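# Move handle-less tagged battery from UPS to spill tray

## Task

The tagged battery has lost its handle. Take it out of the open UPS and put it in the spill tray, standing upright when it comes to rest. Two lifting hooks on the bench are available to help.

## Robot and tools

Robot: two UR7e-type arms, left_arm and right_arm, each ending in a two-finger parallel gripper that opens to 50 mm. left_arm's base is near (-0.002, +0.405, 0.022) m and right_arm's near (+0.004, -0.348, 0.022) m. Cameras: cam_high, cam_low, cam_left_wrist, cam_right_wrist (672x504 each).

Frames. Positions, orientations and velocities in results use the scene frame: origin at table-top height halfway between the bases, +z up, +x out across the table, +y toward left_arm. Arm names do not match image left and right. Motion offsets use the axes of each arm's current Hand target. In the gripper's frame, fingers point along +z and close along x. A camera/plate block juts about 10 cm toward the gripper's -y. end_effector_position is the point between the pads; fingertips extend 17.5 mm past it.

The 18-number row. Used by both execute_actions and move. Numbers 1-9 are left_arm, 10-18 are right_arm. Each group is: dx, dy, dz, rx, ry, rz, then position, force_limit, speed for that gripper. All values lie in [-1, 1]. The six pose values are an offset from that arm's Hand target, not a pose. 1.0 equals 0.6 m of travel or 180 degrees. rx, ry, rz together form one rotation vector. Sending six zeros re-commands the current Hand target. The controller limits each step's orientation change to 32 degrees from the measured orientation.

Gripper numbers. These are absolute settings, not offsets. position: +1 fully open, about -0.65 pads meet, -1 means close until something blocks. force_limit: -1 about 20 N per pad, 0 about 102 N, +1 about 185 N, and the real force may be up to about 15 N more. speed: -1 is 20 mm/s, 0 is 85 mm/s, +1 is 150 mm/s. Both start at +1. A 0 is a real command. To leave a gripper alone, resend its last three numbers. A new force_limit or speed only applies once position changes by 0.01 or more.

execute_actions(actions, cameras). actions is a list of actions. Each action holds up to 15 rows, one per 1/30 s step, and a short action repeats its last row. Within one action every row counts from the Hand target at that action's start. The next action starts from the new Hand target, so a repeated offset moves the arm again. An empty list returns state plus all camera images. cameras: list of names, ["all"], or []. An unknown name makes the call invalid.

move(target, speed, blend, stop_force, zero, blocking, cameras). The gripper follows a straight path with no obstacle avoidance. target is one 18-number row or up to 15 rows. Every row is an offset from the same starting Hand targets, not from the previous row. speed is in m/s, 0.002 to 3.6, default 0.25, with rotation up to twice that in rad/s. It can be one value or one per target. blend is a corner radius in m, default 0, which stops at each point. stop_force is in N, 3 to 120, and applies to both arms. It ends an arm's path when it feels that much push against its travel. Do not rely on it for light contacts or while the gripper rotates. Omit it when backing off a contact. zero (default true) re-zeroes the force baseline before the move. blocking=false returns after about 0.5 s and cannot be combined with stop_force. A move is capped at 10 s. The result adds a move: line: done, off_target, moving, held or fault, plus limits=paced (pose clipped) or limits=held (steps withheld). Fast moves overshoot and lag. Route around an arm's own base, or its shoulder posture may flip.

wait(seconds 0-10) lets the scene run while the arms hold their commands. stop() brakes a running move; the fingers keep moving. zoom_image(camera, region=[x0,y0,x1,y1] in pixels, at most 504x504) enlarges a region of that camera's newest image. zero_wrist_force(arm) subtracts the current reading from later wrist readings. read_manual returns only licence text. finished_scene(scene) ends the scene and cannot be undone.

Results. Hand target is the last commanded pose after clipping; the gripper often rests a little short of it, and the next action re-requests it. Joint positions and torques are listed, with torques including gravity and offsets. Wrist force and torque are in the end-effector axes, zeroed at scene start, plus a peak line. object_status: 0 fingers moving, 1 blocked while opening, 2 blocked while closing (a grip), 3 reached target or pads met (usually nothing held). Opening in mm is about (250 - position_measured) x 0.202. To grip, send -1 and keep it until object_status reads 2. Center fixed objects between the pads.

Avoid. Contact torque at a joint limit (132 N m for the big joints, 24.6 N m for the wrist joints) or a net external force near 150 N (±25 N) stops the arm for 10 s. A target even slightly beyond a firm contact can trigger this. Holding loads or stretching the arm heats its motors: MOTOR HOT appears at 70 °C and the brakes lock at 85 °C for 30-60 s. Keep the arms apart. A clearance check blocks some approaches but not finger-to-finger contact, and any press between the arms can fail the task. Do not drop, slam or knock things. Anything that leaves the table fails the task. The battery must end upright in the tray and stay there after release. Loose items may get nudged at random.

Each tool is called after "Call:" as name(argument=value, ...) on one line, values as JSON.

## Session

Call:
execute_actions(actions=[])

Scene clock: 0.00 s.
left_arm: end_effector_position=(+0.2987, +0.0948, +0.1441) position_measured=3 object_status=3 end_effector_quat_wxyz=(-0.108, +0.499, +0.834, -0.207) | right_arm: end_effector_position=(+0.0065, -0.1644, +0.1973) position_measured=3 object_status=3 end_effector_quat_wxyz=(-0.434, -0.496, +0.731, -0.177)
Joint positions: left_arm=[-0.893 -1.495 2.105 -2.09 -2.035 -1.312] | right_arm=[4.709 -1.453 -2.188 -1.948 2.073 -1.398]
Joint velocities: within noise
Joint torques (N m): no reading
Wrist force (N): no reading
Wrist torque (N m): no reading
Wrist force, peak (N): no reading
Hand target: left_arm +0.2987, +0.0948, +0.1441; -0.108, +0.499, +0.834, -0.207 | right_arm +0.0065, -0.1644, +0.1973; -0.434, -0.496, +0.731, -0.177
Tool commands: left_gripper/position=+1.0 left_gripper/force_limit=+1.0 left_gripper/speed=+1.0 right_gripper/position=+1.0 right_gripper/force_limit=+1.0 right_gripper/speed=+1.0

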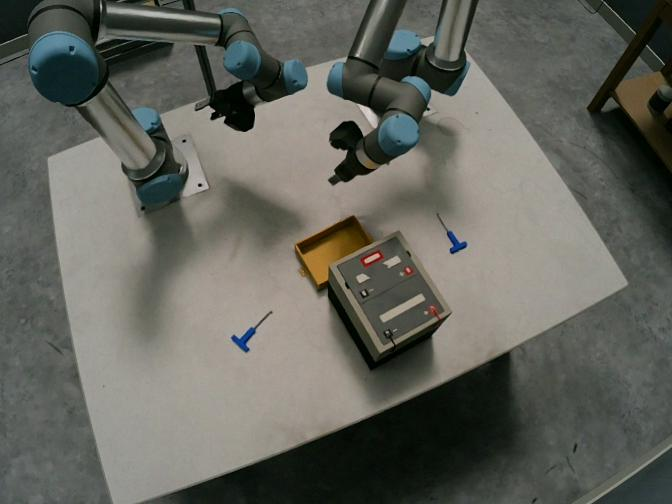

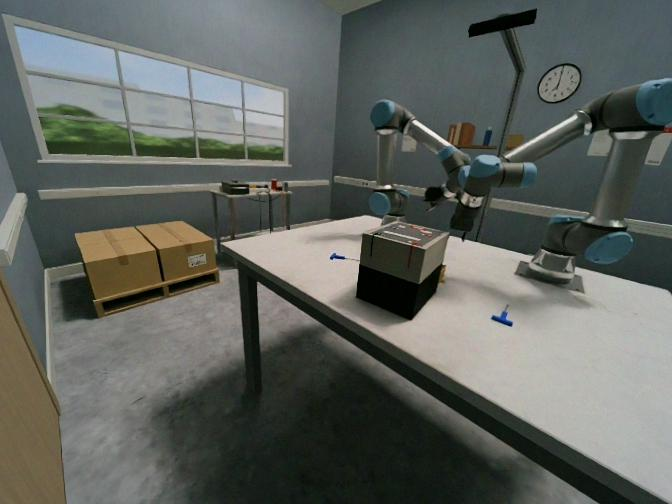

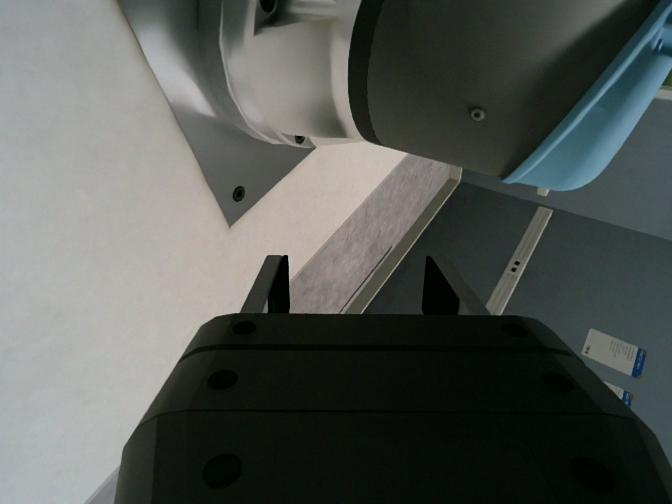

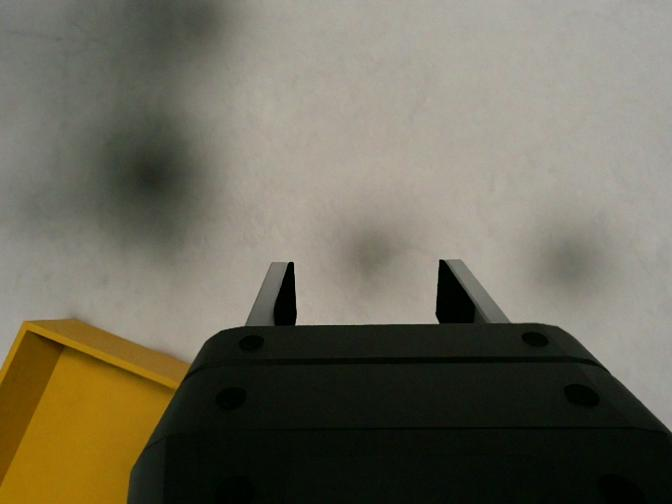

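Call:
zoom_image(camera="cam_high", region=[280, 200, 480, 370])

Call:
zoom_image(camera="cam_low", region=[300, 200, 540, 350])

Call:
zoom_image(camera="cam_high", region=[220, 300, 290, 360])

Call:
zoom_image(camera="cam_high", region=[420, 205, 490, 265])

Scaled by 2.520 from the camera's 672x504 image, which has a finer 960x720 frame.

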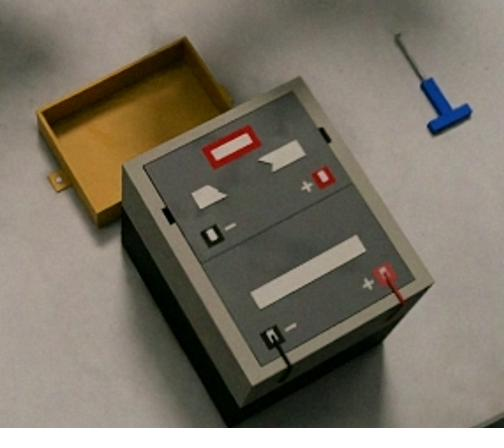

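Scaled by 2.100 from the camera's 672x504 image, which has a finer 960x720 frame.

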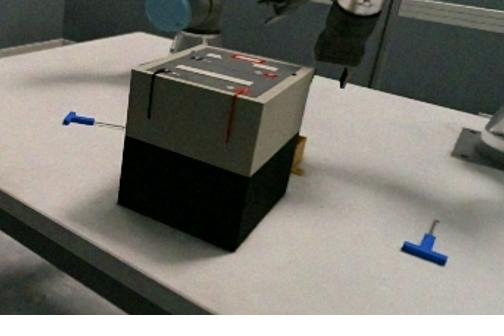

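Scaled by 7.200 from the camera's 672x504 image, which has a finer 960x720 frame.

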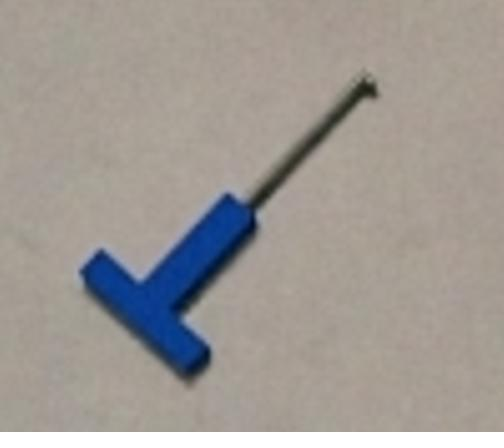

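Scaled by 7.200 from the camera's 672x504 image, which has a finer 960x720 frame.

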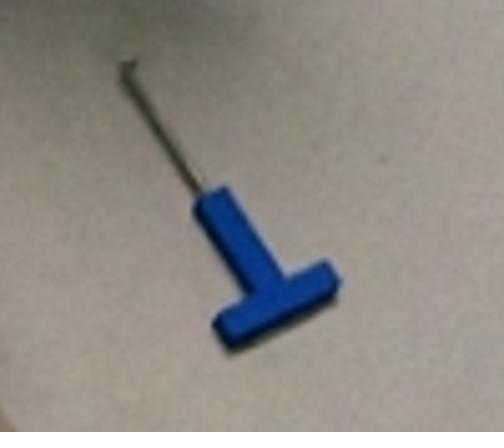

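Call:
move(target=[-0.0857,-0.0963,-0.520,-0.1447,0.0455,0.1538,1,1,1,0,0,0,0,0,0,1,1,1], speed=0.3, cameras=["all"])

Scene clock: 70.10 s.
left_arm: end_effector_position=(+0.3988, +0.0998, +0.4494) position_measured=3 object_status=3 end_effector_quat_wxyz=(+0.000, +0.707, +0.707, +0.000) | right_arm: end_effector_position=(+0.0065, -0.1644, +0.1973) position_measured=3 object_status=3 end_effector_quat_wxyz=(-0.434, -0.496, +0.731, -0.177)
Joint positions: left_arm=[-0.97 -1.555 1.3 -1.316 -1.572 -0.918] | right_arm=[4.709 -1.453 -2.188 -1.948 2.073 -1.398]
Joint torques (N m): left_arm=[9.04 -34.38 -38.28 -2.35 1.52 0.14] | right_arm=[-0.77 14.07 20.97 0.36 0.83 0.17]
Wrist force (N): left_arm=[0.2 -1.1 -0.3] | right_arm=[0.0 0.2 -0.2]
Wrist torque (N m): left_arm=[-0.19 -0.06 -0.13] | right_arm=[0.03 -0.01 0.00]
Wrist force, peak (N): left_arm=[0.7 1.5 3.9] | right_arm=[0.3 0.3 -0.3]
Hand target: left_arm +0.3988, +0.0999, +0.4495; +0.000, +0.707, +0.707, +0.000 | right_arm +0.0065, -0.1644, +0.1973; -0.434, -0.496, +0.731, -0.177
Off the commanded pose: left_arm 0.000 m, 0 deg | right_arm 0.000 m, 0 deg.
move: done

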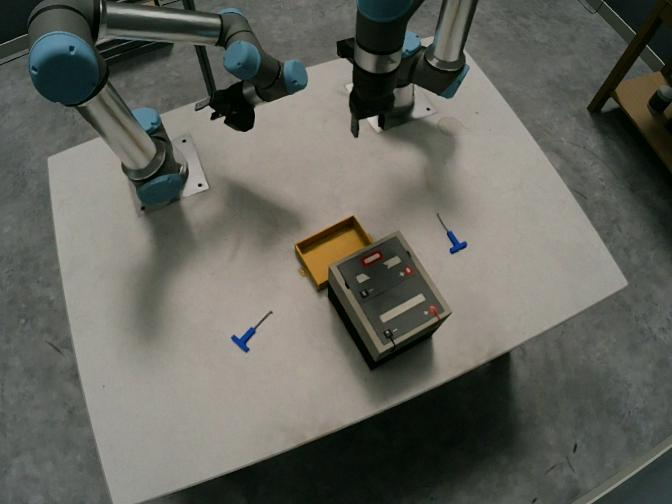

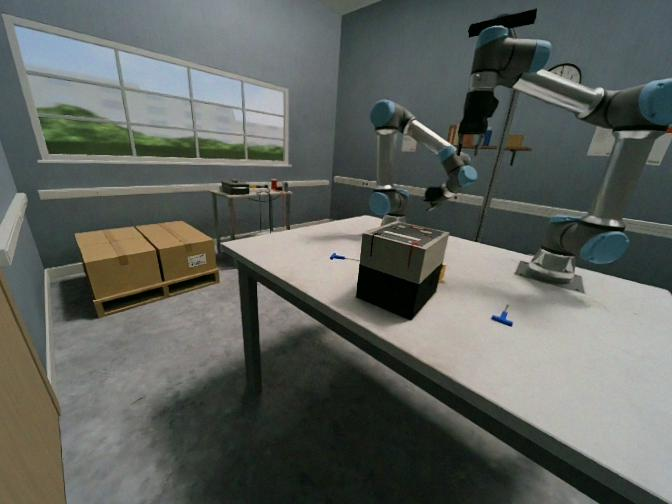

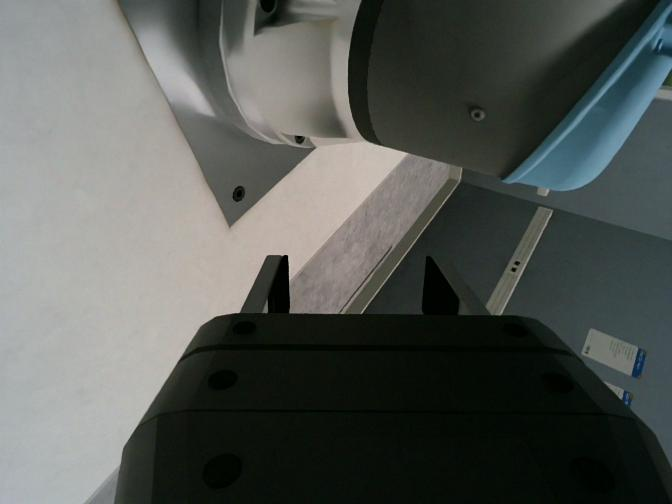

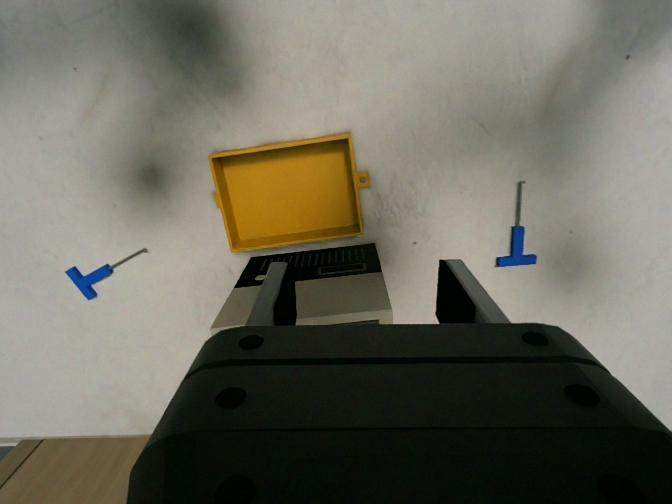

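Call:
move(target=[-0.1,0.30,-0.08,0,0,0,1,1,1,0,0,0,0,0,0,1,1,1], speed=0.4, cameras=["cam_right_wrist","cam_high","cam_left_wrist"])

Call:
zoom_image(camera="cam_right_wrist", region=[150, 100, 450, 325])

Scene clock: 89.83 s.
left_arm: end_effector_position=(+0.5788, +0.0398, +0.4974) position_measured=3 object_status=3 end_effector_quat_wxyz=(+0.000, +0.707, +0.707, +0.000) | right_arm: end_effector_position=(+0.0065, -0.1644, +0.1973) position_measured=3 object_status=3 end_effector_quat_wxyz=(-0.434, -0.496, +0.731, -0.177)
Joint positions: left_arm=[-0.808 -0.913 0.269 -0.926 -1.571 -0.756] | right_arm=[4.709 -1.453 -2.188 -1.948 2.073 -1.398]
Joint torques (N m): left_arm=[-2.17 -60.47 -11.29 -6.11 0.31 -2.69] | right_arm=[-0.32 14.37 20.37 0.64 0.81 0.13]
Wrist force (N): left_arm=[0.5 -0.7 -0.7] | right_arm=[0.1 0.2 -0.2]
Wrist torque (N m): left_arm=[-0.12 -0.12 -0.22] | right_arm=[0.03 -0.02 0.00]
Wrist force, peak (N): left_arm=[1.1 -5.8 0.6] | right_arm=[-0.1 0.4 -0.3]
Hand target: left_arm +0.5788, +0.0398, +0.4974; +0.000, +0.707, +0.707, +0.000 | right_arm +0.0065, -0.1644, +0.1973; -0.434, -0.496, +0.731, -0.177
Off the commanded pose: left_arm 0.000 m, 0 deg | right_arm 0.000 m, 0 deg.
move: done
Images, in order (width x height): cam_high 672x504, cam_left_wrist 672x504, cam_right_wrist 672x504.

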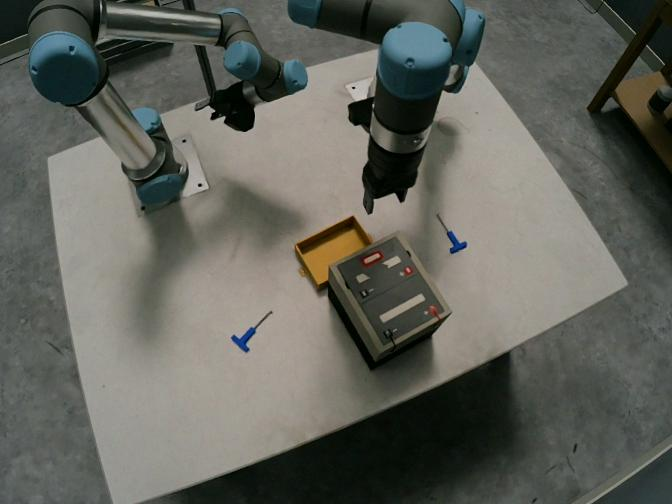

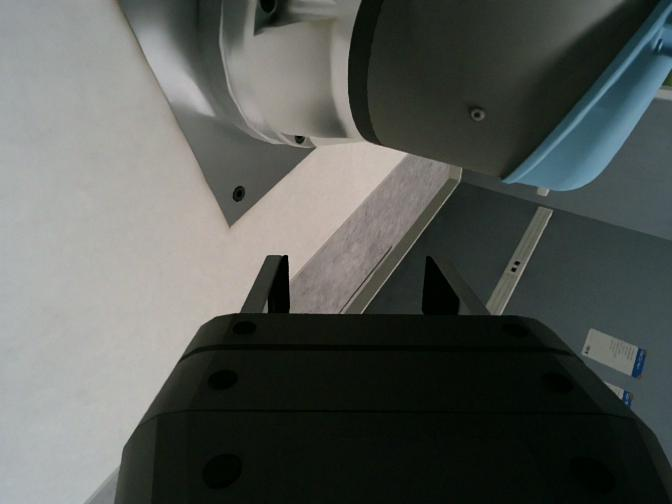

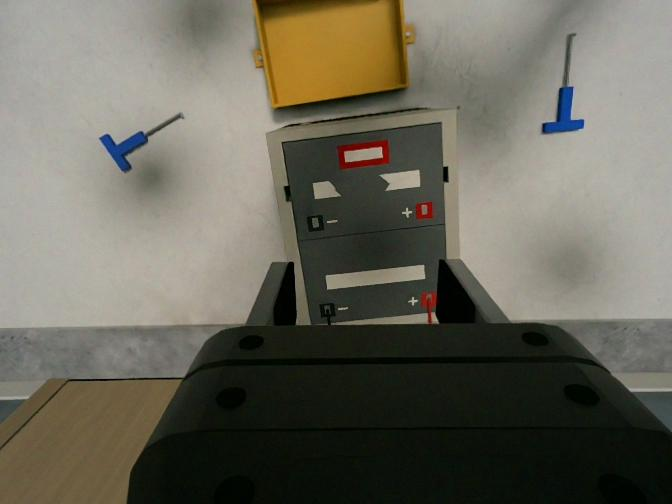

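Scaled by 1.680 from the camera's 672x504 image, which has a finer 960x720 frame.

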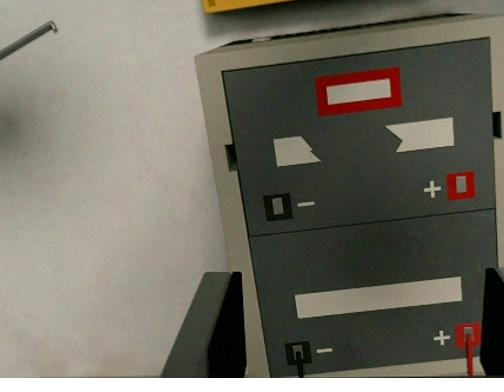

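Call:
zoom_image(camera="cam_right_wrist", region=[530, 20, 610, 140])

Call:
zoom_image(camera="cam_right_wrist", region=[90, 100, 200, 180])

Call:
zoom_image(camera="cam_right_wrist", region=[270, 140, 350, 250])

Call:
zoom_image(camera="cam_right_wrist", region=[390, 130, 470, 240])

Scaled by 4.200 from the camera's 672x504 image, which has a finer 960x720 frame.

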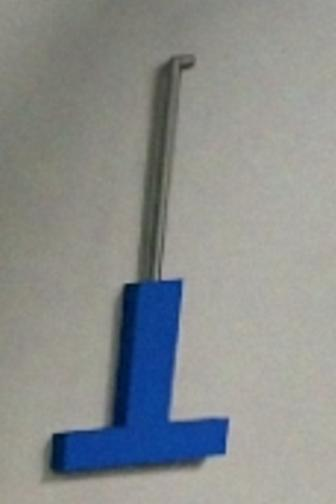

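Scaled by 4.582 from the camera's 672x504 image, which has a finer 960x720 frame.

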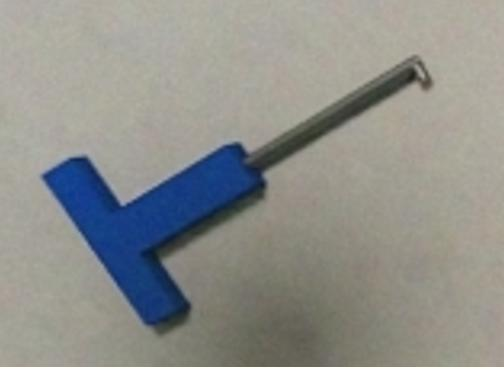

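Scaled by 4.582 from the camera's 672x504 image, which has a finer 960x720 frame.

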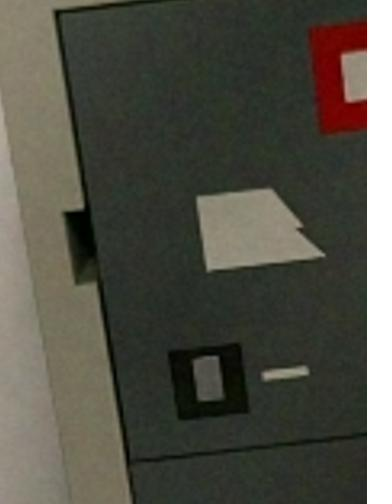

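Scaled by 4.582 from the camera's 672x504 image, which has a finer 960x720 frame.

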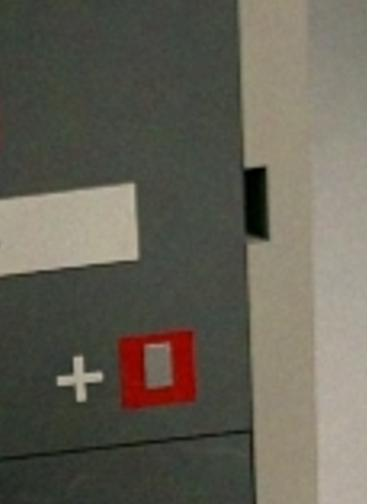

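Call:
move(target=[0.514,-0.093,0.496,0,0,0.9697,1,1,1,-0.034,-0.8927,-0.3318,-0.0475,-0.3131,0.21,1,1,1], speed=0.4, cameras=["all"])

Scene clock: 268.83 s.
left_arm: end_effector_position=(+0.5228, +0.3483, +0.1998) position_measured=3 object_status=3 end_effector_quat_wxyz=(+0.000, +0.740, -0.673, +0.000) | right_arm: end_effector_position=(+0.5711, -0.2543, +0.2005) position_measured=3 object_status=3 end_effector_quat_wxyz=(+0.000, -0.234, +0.972, +0.000)
Joint positions: left_arm=[-0.415 -1.457 1.844 -1.957 -1.571 2.683] | right_arm=[3.503 -1.792 -1.714 -1.206 1.57 -1.646]
Joint torques (N m): left_arm=[-8.12 -28.92 -38.29 -0.9 0.94 2.71] | right_arm=[10.08 41.52 21.6 2.24 -2.29 1.52]
Wrist force (N): left_arm=[0.3 -0.9 -0.1] | right_arm=[0.8 1.0 -0.1]
Wrist torque (N m): left_arm=[-0.17 -0.06 -0.14] | right_arm=[0.17 -0.57 -0.06]
Wrist force, peak (N): left_arm=[-0.3 -0.9 -1.3] | right_arm=[-0.4 1.8 0.4]
Hand target: left_arm +0.5229, +0.3482, +0.1998; +0.000, +0.740, -0.673, +0.000 | right_arm +0.5712, -0.2543, +0.2006; +0.000, -0.234, +0.972, +0.000
Off the commanded pose: left_arm 0.000 m, 0 deg | right_arm 0.000 m, 0 deg.
move: done

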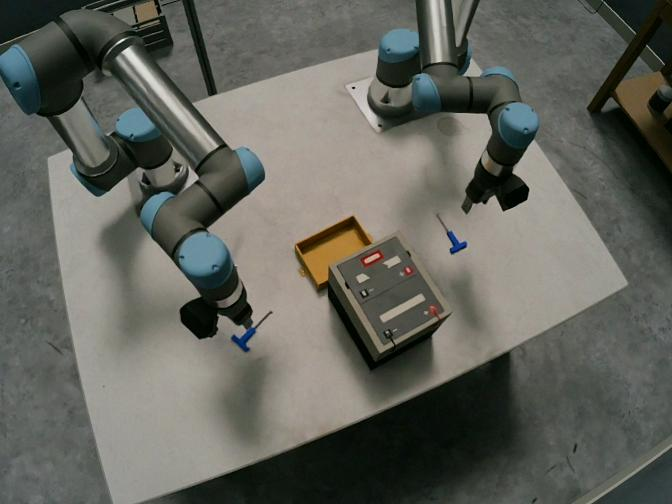

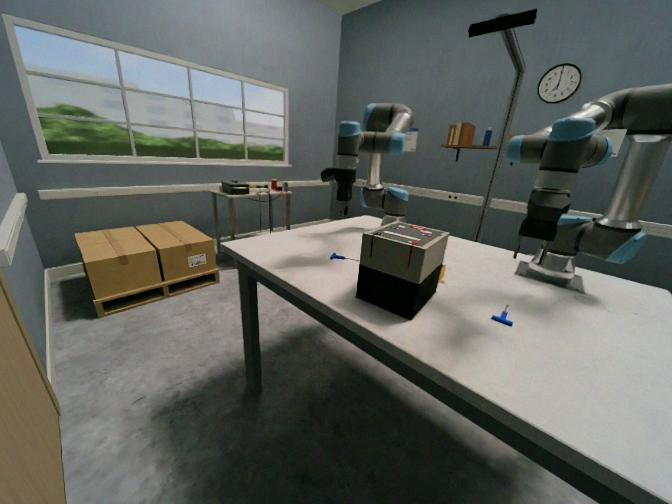

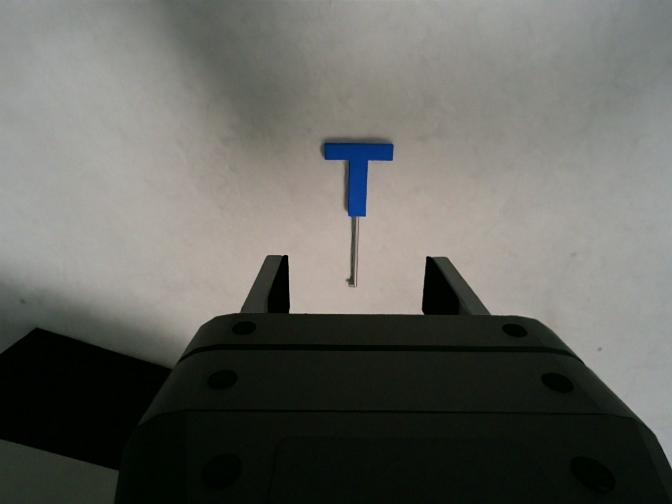

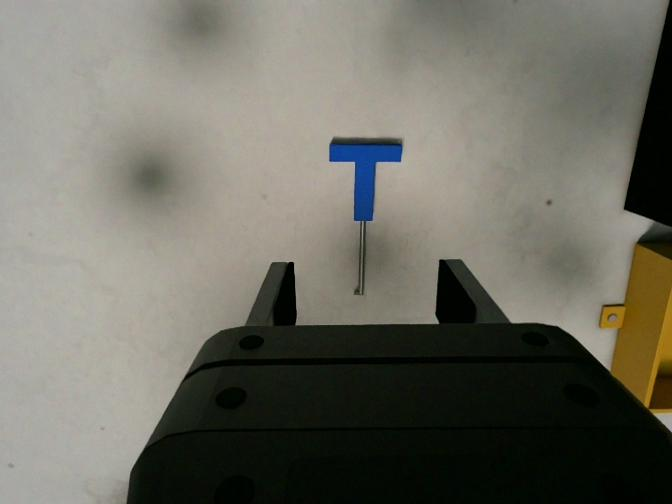

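Call:
move(target=[0.016,0.003,0.217,0,0,0,1,1,1,0.017,0.003,0.217,0,0,0,1,1,1], speed=0.3, cameras=["cam_left_wrist","cam_right_wrist"])

Scene clock: 289.40 s.
left_arm: end_effector_position=(+0.5218, +0.3385, +0.0697) position_measured=3 object_status=3 end_effector_quat_wxyz=(+0.000, +0.740, -0.673, +0.000) end_effector_velocity=(+0.001, +0.000, +0.000) end_effector_angular_velocity=(-0.002, -0.003, +0.000) | right_arm: end_effector_position=(+0.5612, -0.2573, +0.0705) position_measured=3 object_status=3 end_effector_quat_wxyz=(+0.000, -0.235, +0.972, +0.000)
Joint positions: left_arm=[-0.433 -1.282 2.018 -2.306 -1.571 2.665] | right_arm=[3.505 -1.93 -1.913 -0.869 1.57 -1.644]
Joint velocities: left_arm=[0.001 0.002 0 -0.005 -0.001 0] | right_arm=[within noise]
Joint torques (N m): left_arm=[9.29 -26.59 -21.41 -5.91 1.29 2.55] | right_arm=[-5.18 25.66 14.81 5.98 -0.29 -0.94]
Wrist force (N): left_arm=[0.4 -1.2 -0.3] | right_arm=[0.9 0.8 -0.3]
Wrist torque (N m): left_arm=[-0.22 -0.07 -0.12] | right_arm=[0.13 -0.58 -0.14]
Wrist force, peak (N): left_arm=[0.0 -1.3 -4.2] | right_arm=[0.3 0.8 -3.9]
Hand target: left_arm +0.5219, +0.3385, +0.0696; +0.000, +0.740, -0.673, +0.000 | right_arm +0.5612, -0.2574, +0.0704; +0.000, -0.234, +0.972, +0.000
Off the commanded pose: left_arm 0.000 m, 0 deg | right_arm 0.000 m, 0 deg.
move: done
Images, in order (width x height): cam_left_wrist 672x504, cam_right_wrist 672x504.

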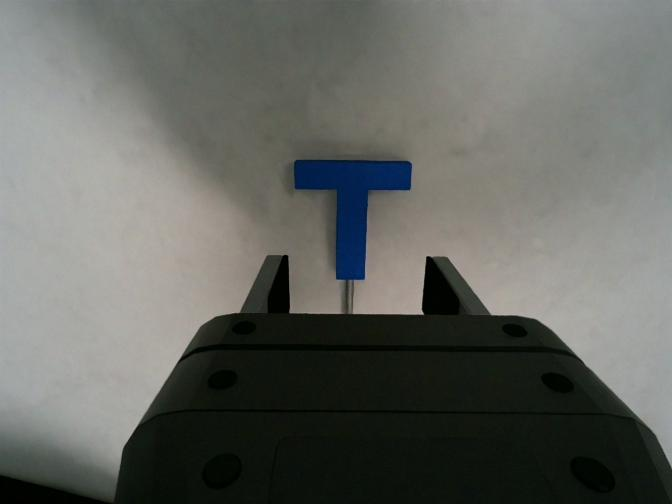

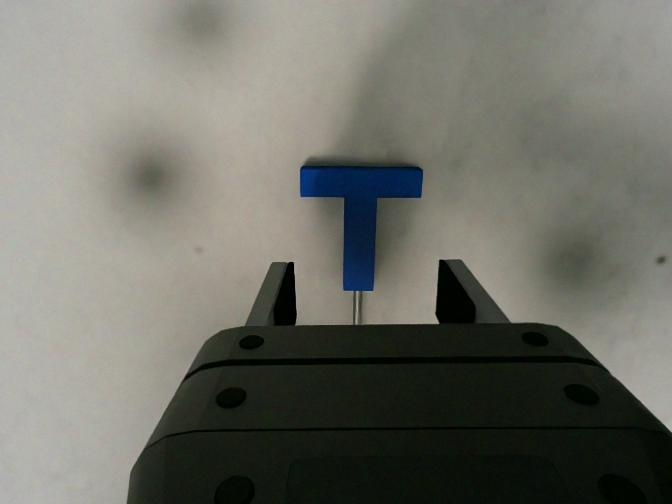

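Call:
move(target=[-0.001,0.002,0.0835,0,0,0,1,1,1,-0.002,-0.005,0.0848,0,0,0,1,1,1], speed=0.04, stop_force=8, cameras=["cam_left_wrist","cam_right_wrist"])

Scene clock: 301.97 s.
left_arm: end_effector_position=(+0.5206, +0.3390, +0.0195) position_measured=3 object_status=3 end_effector_quat_wxyz=(+0.000, +0.740, -0.673, +0.000) | right_arm: end_effector_position=(+0.5637, -0.2595, +0.0192) position_measured=3 object_status=3 end_effector_quat_wxyz=(+0.000, -0.234, +0.972, +0.000)
Joint positions: left_arm=[-0.433 -1.189 2.062 -2.443 -1.571 2.665] | right_arm=[3.5 -2.023 -1.946 -0.743 1.57 -1.649]
Joint torques (N m): left_arm=[-6.85 -46.05 -31.7 -0.55 0.92 -2.38] | right_arm=[-6.75 40.93 11.85 -0.2 -2.02 -0.83]
Wrist force (N): left_arm=[0.3 -0.9 -0.2] | right_arm=[3.5 1.9 -12.2]
Wrist torque (N m): left_arm=[-0.16 -0.07 -0.13] | right_arm=[0.13 -0.94 -0.10]
Wrist force, peak (N): left_arm=[0.1 -1.0 -1.3] | right_arm=[6.2 2.4 -16.1]
Hand target: left_arm +0.5206, +0.3390, +0.0195; +0.000, +0.740, -0.673, +0.000 | right_arm +0.5637, -0.2595, +0.0192; +0.000, -0.234, +0.972, +0.000
Off the commanded pose: left_arm 0.000 m, 0 deg | right_arm 0.000 m, 0 deg.
move: contact (right_arm)
Images, in order (width x height): cam_left_wrist 672x504, cam_right_wrist 672x504.

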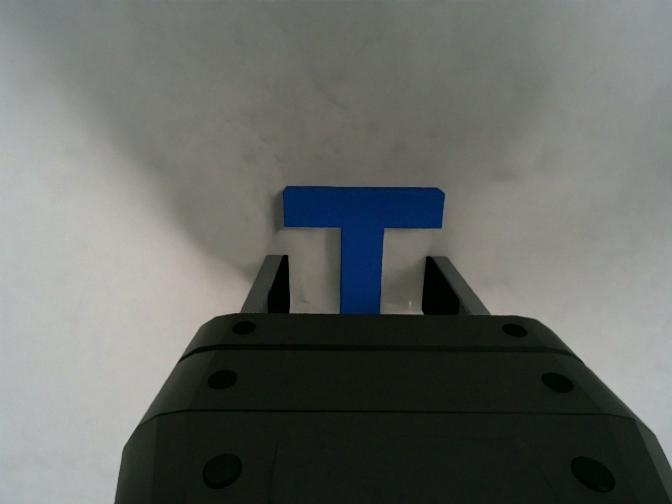

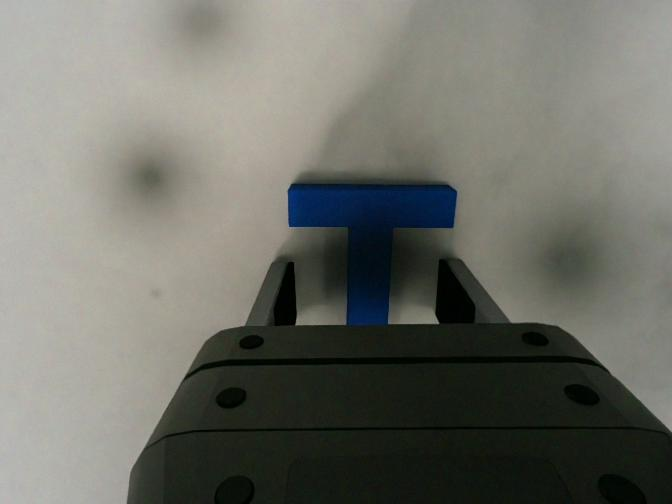

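Call:
move(target=[0,0,0,0,0,0,-1,-0.6,-0.6,0,0,-0.0025,0,0,0,-1,-0.6,-0.6], speed=0.05)

Call:
move(target=[0,0,-0.2,0,0,0,-1,-0.6,-0.6,0,0,-0.2,0,0,0,-1,-0.6,-0.6], speed=0.25, cameras=["cam_left_wrist","cam_right_wrist"])

Scene clock: 307.70 s.
left_arm: end_effector_position=(+0.5206, +0.3390, +0.0195) position_measured=184 object_status=2 end_effector_quat_wxyz=(+0.000, +0.740, -0.673, +0.000) | right_arm: end_effector_position=(+0.5637, -0.2595, +0.0207) position_measured=184 object_status=2 end_effector_quat_wxyz=(+0.000, -0.234, +0.972, +0.000)
Joint positions: left_arm=[-0.433 -1.189 2.062 -2.443 -1.571 2.665] | right_arm=[3.5 -2.021 -1.945 -0.747 1.57 -1.649]
Joint torques (N m): left_arm=[-6.76 -45.2 -30.52 -0.72 0.93 -2.31] | right_arm=[7.28 39.98 24.03 3.11 -2.05 1.15]
Wrist force (N): left_arm=[0.1 -1.0 0.2] | right_arm=[0.9 0.9 0.2]
Wrist torque (N m): left_arm=[-0.20 -0.03 -0.13] | right_arm=[0.15 -0.59 -0.06]
Wrist force, peak (N): left_arm=[0.1 -1.2 -0.5] | right_arm=[3.7 2.2 -12.2]
Hand target: left_arm +0.5206, +0.3390, +0.0195; +0.000, +0.740, -0.673, +0.000 | right_arm +0.5637, -0.2595, +0.0207; +0.000, -0.234, +0.972, +0.000
Off the commanded pose: left_arm 0.000 m, 0 deg | right_arm 0.000 m, 0 deg.
move: done

Scene clock: 308.70 s.
left_arm: end_effector_position=(+0.5207, +0.3390, +0.1394) position_measured=184 object_status=2 end_effector_quat_wxyz=(+0.000, +0.740, -0.673, +0.000) | right_arm: end_effector_position=(+0.5637, -0.2595, +0.1406) position_measured=184 object_status=2 end_effector_quat_wxyz=(+0.000, -0.234, +0.972, +0.000)
Joint positions: left_arm=[-0.433 -1.392 1.94 -2.119 -1.571 2.665] | right_arm=[3.5 -1.835 -1.828 -1.049 1.57 -1.649]
Joint torques (N m): left_arm=[-6.88 -40.07 -22.3 -0.75 -0.73 -2.36] | right_arm=[8.73 41.4 28.89 0.81 0.01 1.46]
Wrist force (N): left_arm=[0.2 -0.9 0.2] | right_arm=[0.8 1.0 0.4]
Wrist torque (N m): left_arm=[-0.18 -0.05 -0.14] | right_arm=[0.16 -0.55 -0.06]
Wrist force, peak (N): left_arm=[0.4 -0.8 3.9] | right_arm=[1.2 1.0 3.9]
Hand target: left_arm +0.5207, +0.3390, +0.1395; +0.000, +0.740, -0.673, +0.000 | right_arm +0.5637, -0.2595, +0.1407; +0.000, -0.234, +0.972, +0.000
Off the commanded pose: left_arm 0.000 m, 0 deg | right_arm 0.000 m, 0 deg.
move: done
Images, in order (width x height): cam_left_wrist 672x504, cam_right_wrist 672x504.

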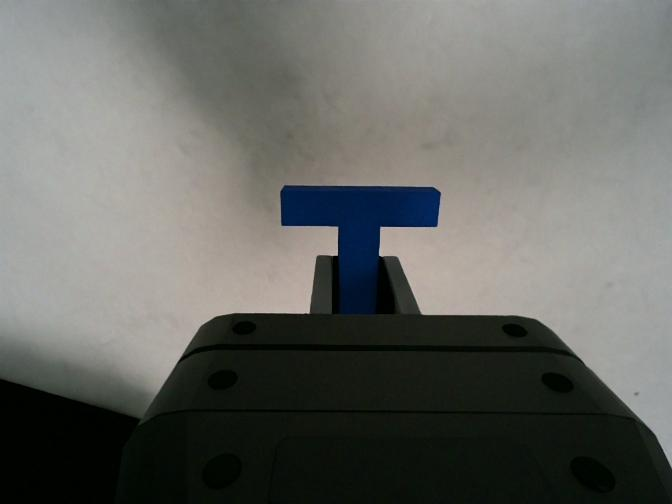

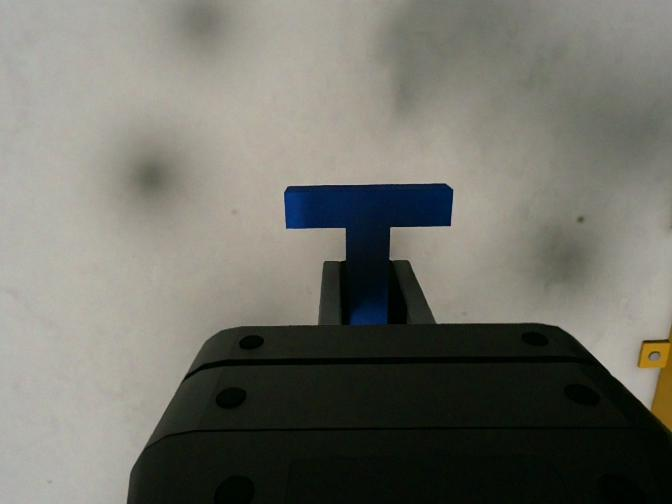

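Call:
move(target=[[0,0,-0.29,0,0,0,-1,-0.6,-0.6,0,0,-0.29,0,0,0,-1,-0.6,-0.6],[0.331,-0.064,-0.317,0,0,0,-1,-0.6,-0.6,-0.218,0.309,-0.317,0,0,0,-1,-0.6,-0.6]], speed=0.35, blend=0.05, cameras=["all"])

Scene clock: 331.07 s.
left_arm: end_effector_position=(+0.5719, +0.1609, +0.3281) position_measured=184 object_status=2 end_effector_quat_wxyz=(+0.000, +0.740, -0.673, +0.001) | right_arm: end_effector_position=(+0.5882, -0.0753, +0.3276) position_measured=184 object_status=2 end_effector_quat_wxyz=(+0.001, -0.235, +0.972, +0.000)
Joint positions: left_arm=[-0.669 -1.291 1.308 -1.588 -1.571 2.43] | right_arm=[3.751 -1.903 -1.24 -1.568 1.571 -1.399]
Joint torques (N m): left_arm=[2.03 -45.36 -18.49 -6.45 -0.83 2.55] | right_arm=[-2.1 43.25 32.23 5.93 1.77 -1.7]
Wrist force (N): left_arm=[0.4 -0.4 0.1] | right_arm=[1.0 1.1 0.4]
Wrist torque (N m): left_arm=[-0.10 -0.08 -0.14] | right_arm=[0.17 -0.60 -0.06]
Wrist force, peak (N): left_arm=[19.3 4.0 4.4] | right_arm=[-6.6 31.0 4.3]
Hand target: left_arm +0.5719, +0.1608, +0.3280; +0.000, +0.740, -0.673, +0.001 (not the last commanded pose) | right_arm +0.5882, -0.0752, +0.3276; +0.001, -0.235, +0.972, +0.000 (not the last commanded pose)
Off the commanded pose: left_arm 0.017 m, 0 deg | right_arm 0.041 m, 0 deg.
move: held (left_arm, right_arm; a check stopped the path); limits=held
pose unreachable (left arm): on one or more control steps of this call, first in action 0 (counted from 0), this arm could not follow its commanded pose, so it was not sent that pose on those steps. It may still have moved: this result reports where it is.
cause: moving toward the commanded pose would bring a part of the arm too close to another arm (a part of this arm just beyond joint 3 (elbow) and a part of the right arm just beyond its joint 3 (elbow), at the place that arm was heading or pushing toward when its own hold began).
pose unreachable (right arm): on one or more control steps of this call, first in action 0 (counted from 0), this arm could not follow its commanded pose, so it was not sent that pose on those steps. It may still have moved: this result reports where it is.
cause: moving toward the commanded pose would bring a part of the arm too close to another arm (a part of this arm just beyond joint 3 (elbow) and a part of the left arm just beyond its joint 3 (elbow), along the way the arms are being sent, or toward where that arm still pushes).

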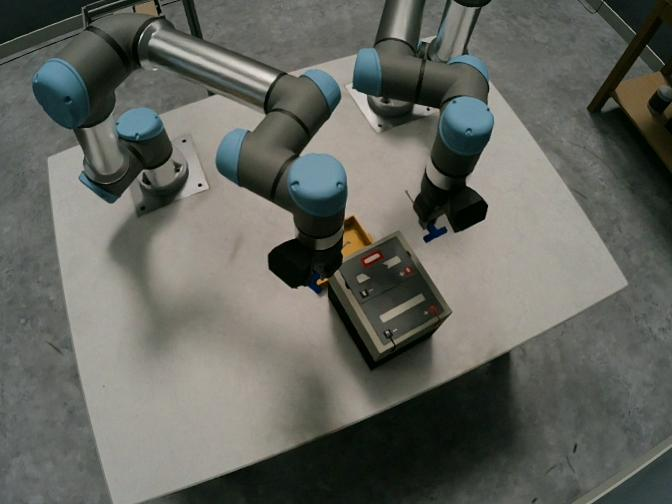

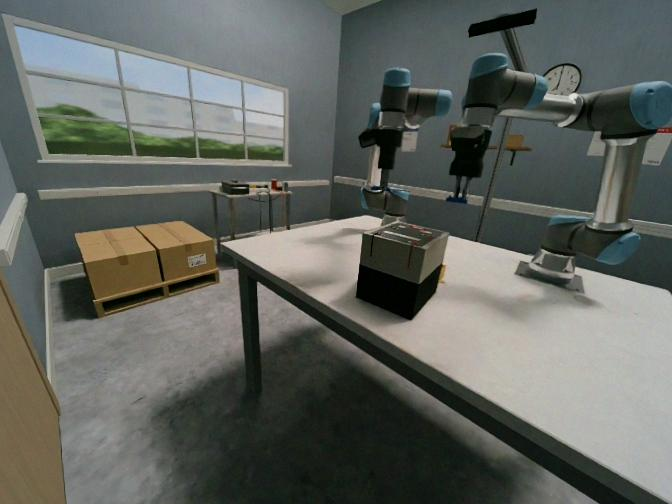

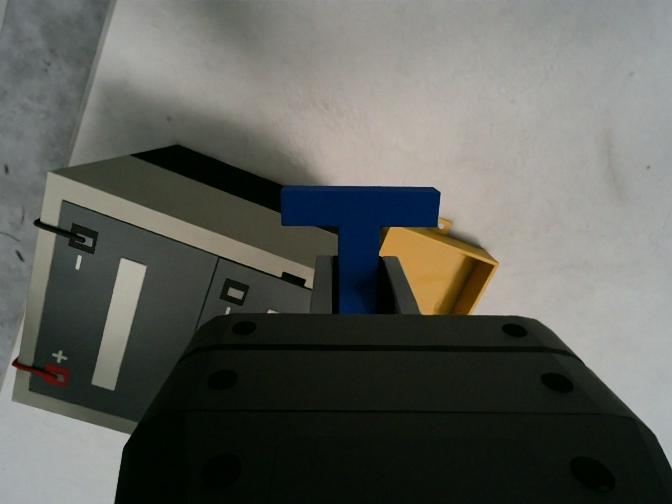

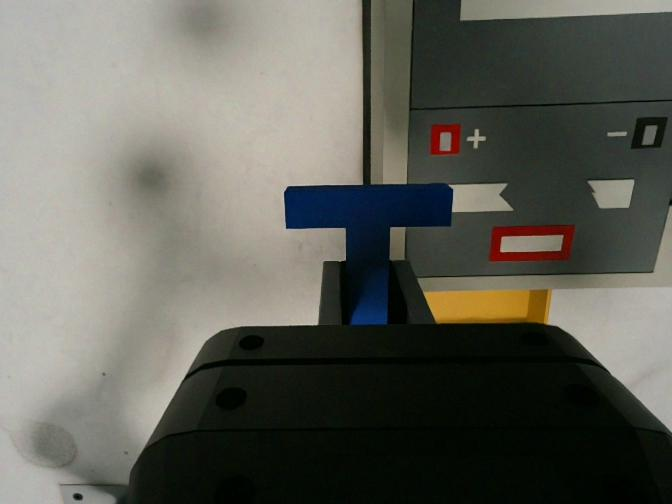

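Call:
move(target=[-0.037,-0.0133,0.067,0,0,0,-1,-0.6,-0.6,0,0,0.0,0,0,0,-1,-0.6,-0.6], speed=0.2, cameras=["cam_right_wrist"])

Call:
zoom_image(camera="cam_right_wrist", region=[380, 140, 600, 305])

Call:
move(target=[-0.25,0,0,0,0,0,-1,-0.6,-0.6,0.022,0.06,0.067,0,0,0,-1,-0.6,-0.6], speed=0.3, cameras=["cam_left_wrist"])

Call:
zoom_image(camera="cam_left_wrist", region=[140, 140, 360, 305])

Scene clock: 392.03 s.
left_arm: end_effector_position=(+0.5778, +0.1837, +0.2878) position_measured=184 object_status=2 end_effector_quat_wxyz=(+0.000, +0.740, -0.673, +0.001) | right_arm: end_effector_position=(+0.5882, -0.0752, +0.3276) position_measured=184 object_status=2 end_effector_quat_wxyz=(+0.001, -0.235, +0.972, +0.000)
Joint positions: left_arm=[-0.633 -1.292 1.412 -1.692 -1.571 2.466] | right_arm=[3.751 -1.903 -1.239 -1.568 1.571 -1.399]
Joint torques (N m): left_arm=[-6.78 -35.88 -36.35 -1.36 -1.18 -2.82] | right_arm=[8.62 26.73 33.31 5.72 2.06 -1.66]
Wrist force (N): left_arm=[0.2 -1.0 0.2] | right_arm=[0.9 1.1 0.3]
Wrist torque (N m): left_arm=[-0.18 -0.05 -0.20] | right_arm=[0.17 -0.58 -0.06]
Wrist force, peak (N): left_arm=[-0.9 -1.2 1.9] | right_arm=[1.2 1.3 0.4]
Hand target: left_arm +0.5778, +0.1836, +0.2878; +0.000, +0.740, -0.673, +0.001 | right_arm +0.5882, -0.0752, +0.3276; +0.001, -0.235, +0.972, +0.000
Off the commanded pose: left_arm 0.000 m, 0 deg | right_arm 0.000 m, 0 deg.
move: done
Images, in order (width x height): cam_right_wrist 672x504.

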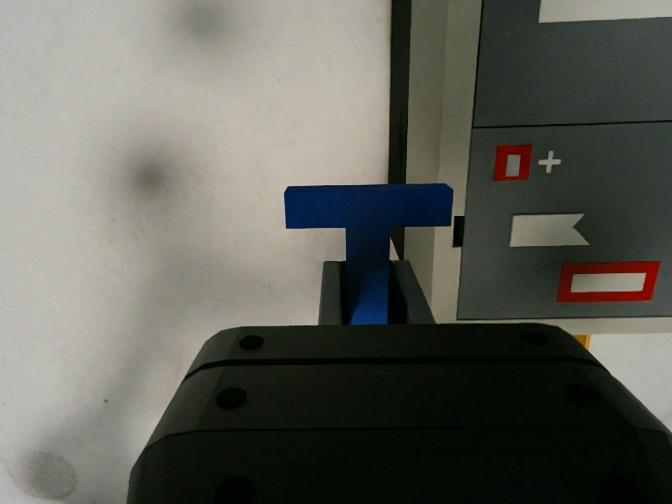

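Scaled by 2.291 from the camera's 672x504 image, which has a finer 960x720 frame.

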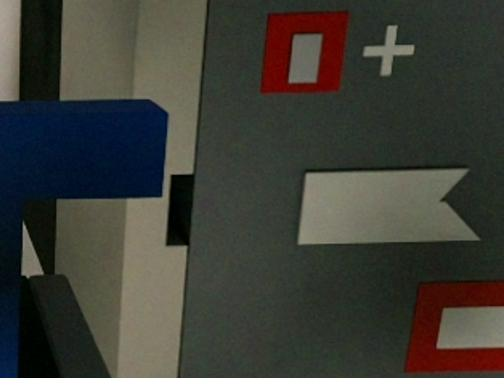

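Scene clock: 393.03 s.
left_arm: end_effector_position=(+0.5637, +0.3328, +0.2876) position_measured=184 object_status=2 end_effector_quat_wxyz=(+0.000, +0.740, -0.673, +0.001) | right_arm: end_effector_position=(+0.5601, -0.0491, +0.2876) position_measured=184 object_status=2 end_effector_quat_wxyz=(+0.001, -0.235, +0.972, +0.001)
Joint positions: left_arm=[-0.414 -1.413 1.562 -1.721 -1.572 2.685] | right_arm=[3.812 -1.875 -1.379 -1.456 1.571 -1.339]
Joint torques (N m): left_arm=[10.85 -34.43 -38.33 -0.98 -0.41 0.71] | right_arm=[-9.69 25.89 23.03 1.56 -2.16 -1.32]
Wrist force (N): left_arm=[0.3 -0.7 0.3] | right_arm=[1.1 0.8 0.1]
Wrist torque (N m): left_arm=[-0.13 -0.06 -0.14] | right_arm=[0.13 -0.61 -0.06]
Wrist force, peak (N): left_arm=[4.3 -0.3 0.3] | right_arm=[1.2 2.3 1.1]
Hand target: left_arm +0.5636, +0.3329, +0.2876; +0.000, +0.740, -0.673, +0.001 | right_arm +0.5601, -0.0491, +0.2874; +0.001, -0.235, +0.972, +0.000
Off the commanded pose: left_arm 0.000 m, 0 deg | right_arm 0.000 m, 0 deg.
move: done
Images, in order (width x height): cam_left_wrist 672x504.

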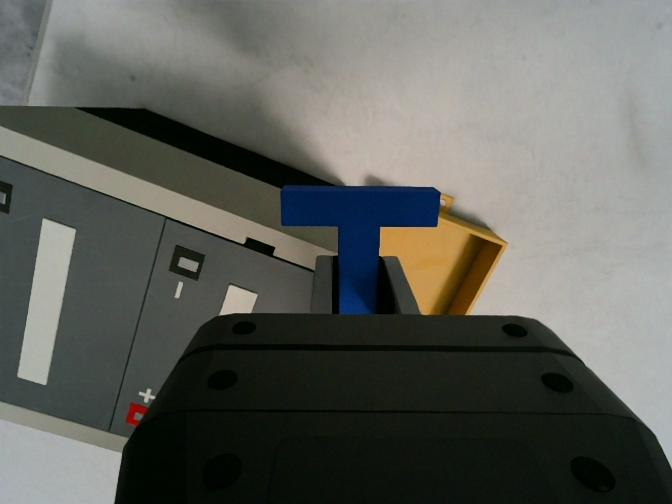

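Scaled by 2.291 from the camera's 672x504 image, which has a finer 960x720 frame.

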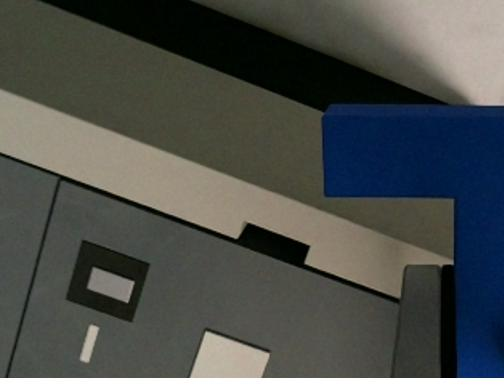

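Call:
move(target=[[0.1235,-0.0157,-0.1207,0,0,0.4904,-1,-0.6,-0.6,0.0325,-0.2098,-0.0877,0,0,-0.8894,-1,-0.6,-0.6],[0.1235,-0.0157,-0.1207,0.3894,0.3778,0.3778,-1,-0.6,-0.6,0.0325,-0.2098,-0.0877,0.1135,-0.6471,-0.6471,-1,-0.6,-0.6]], speed=0.5, cameras=["all"])

Scene clock: 462.70 s.
left_arm: end_effector_position=(+0.5800, +0.2601, +0.3601) position_measured=184 object_status=2 end_effector_quat_wxyz=(+0.044, -0.044, +0.705, -0.706) | right_arm: end_effector_position=(+0.6001, -0.1696, +0.3400) position_measured=184 object_status=2 end_effector_quat_wxyz=(+0.702, -0.710, -0.034, +0.031)
Joint positions: left_arm=[-0.091 -0.924 1.663 -3.889 -2.978 3.134] | right_arm=[3.193 -1.999 -1.661 -1.406 3.129 -5.068]
Joint torques (N m): left_arm=[-6.82 -55.69 -7.08 2.22 -1 2.34] | right_arm=[10.07 44.8 16.2 5.77 1.36 1.93]
Wrist force (N): left_arm=[1.1 1.7 -0.2] | right_arm=[-1.1 2.6 -1.5]
Wrist torque (N m): left_arm=[0.18 0.10 0.13] | right_arm=[0.59 0.09 0.26]
Wrist force, peak (N): left_arm=[0.6 3.1 -0.4] | right_arm=[-1.2 3.9 -1.8]
Hand target: left_arm +0.5800, +0.2602, +0.3601; +0.044, -0.044, +0.705, -0.706 | right_arm +0.6001, -0.1701, +0.3399; +0.706, -0.705, -0.046, +0.044
Off the commanded pose: left_arm 0.000 m, 0 deg | right_arm 0.001 m, 2 deg.
move: done

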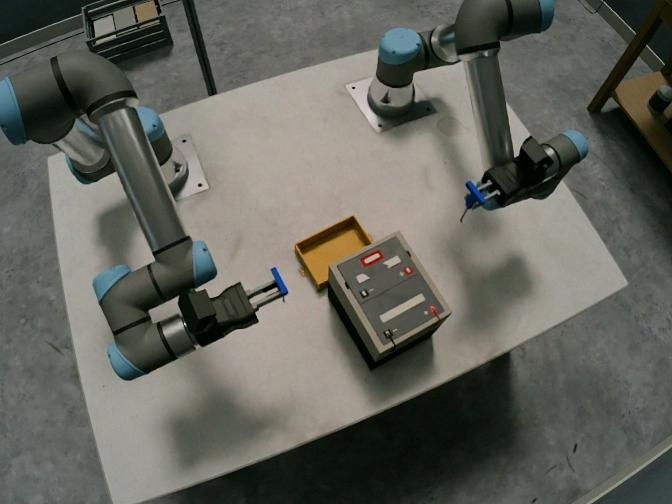

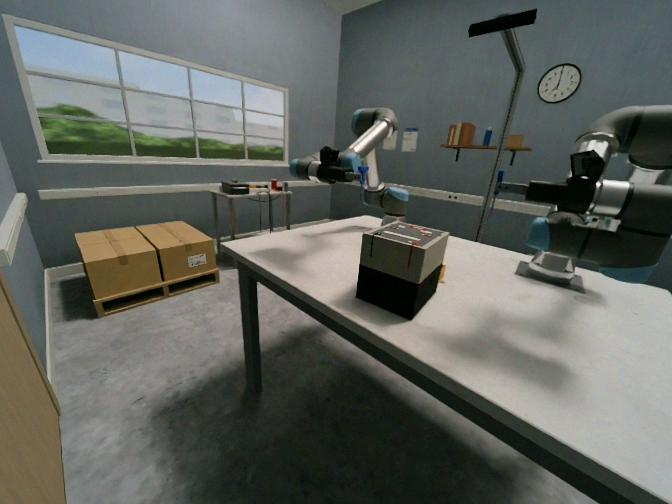

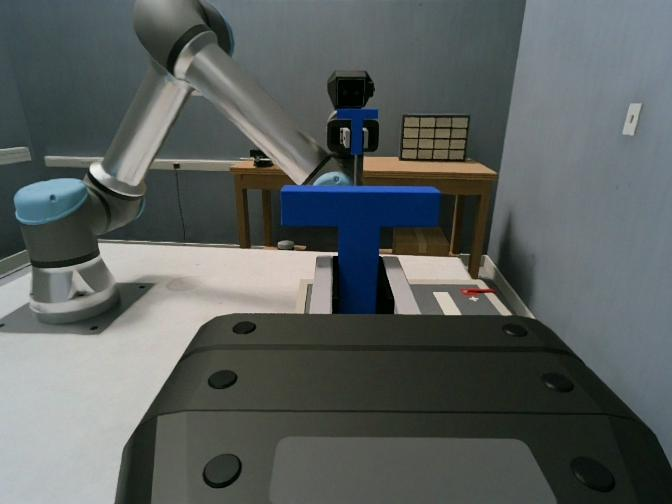

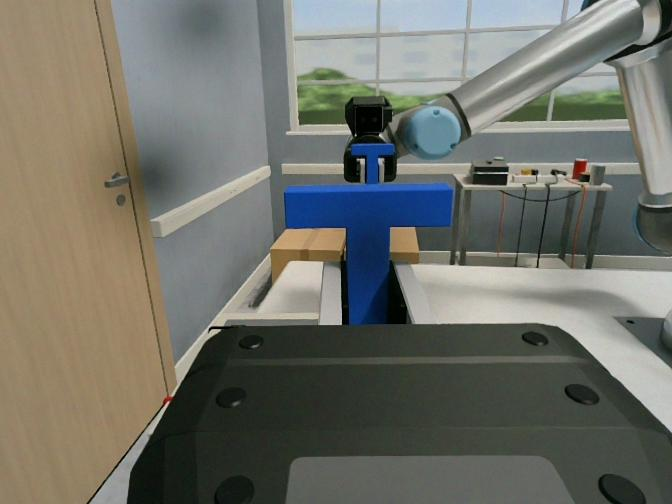

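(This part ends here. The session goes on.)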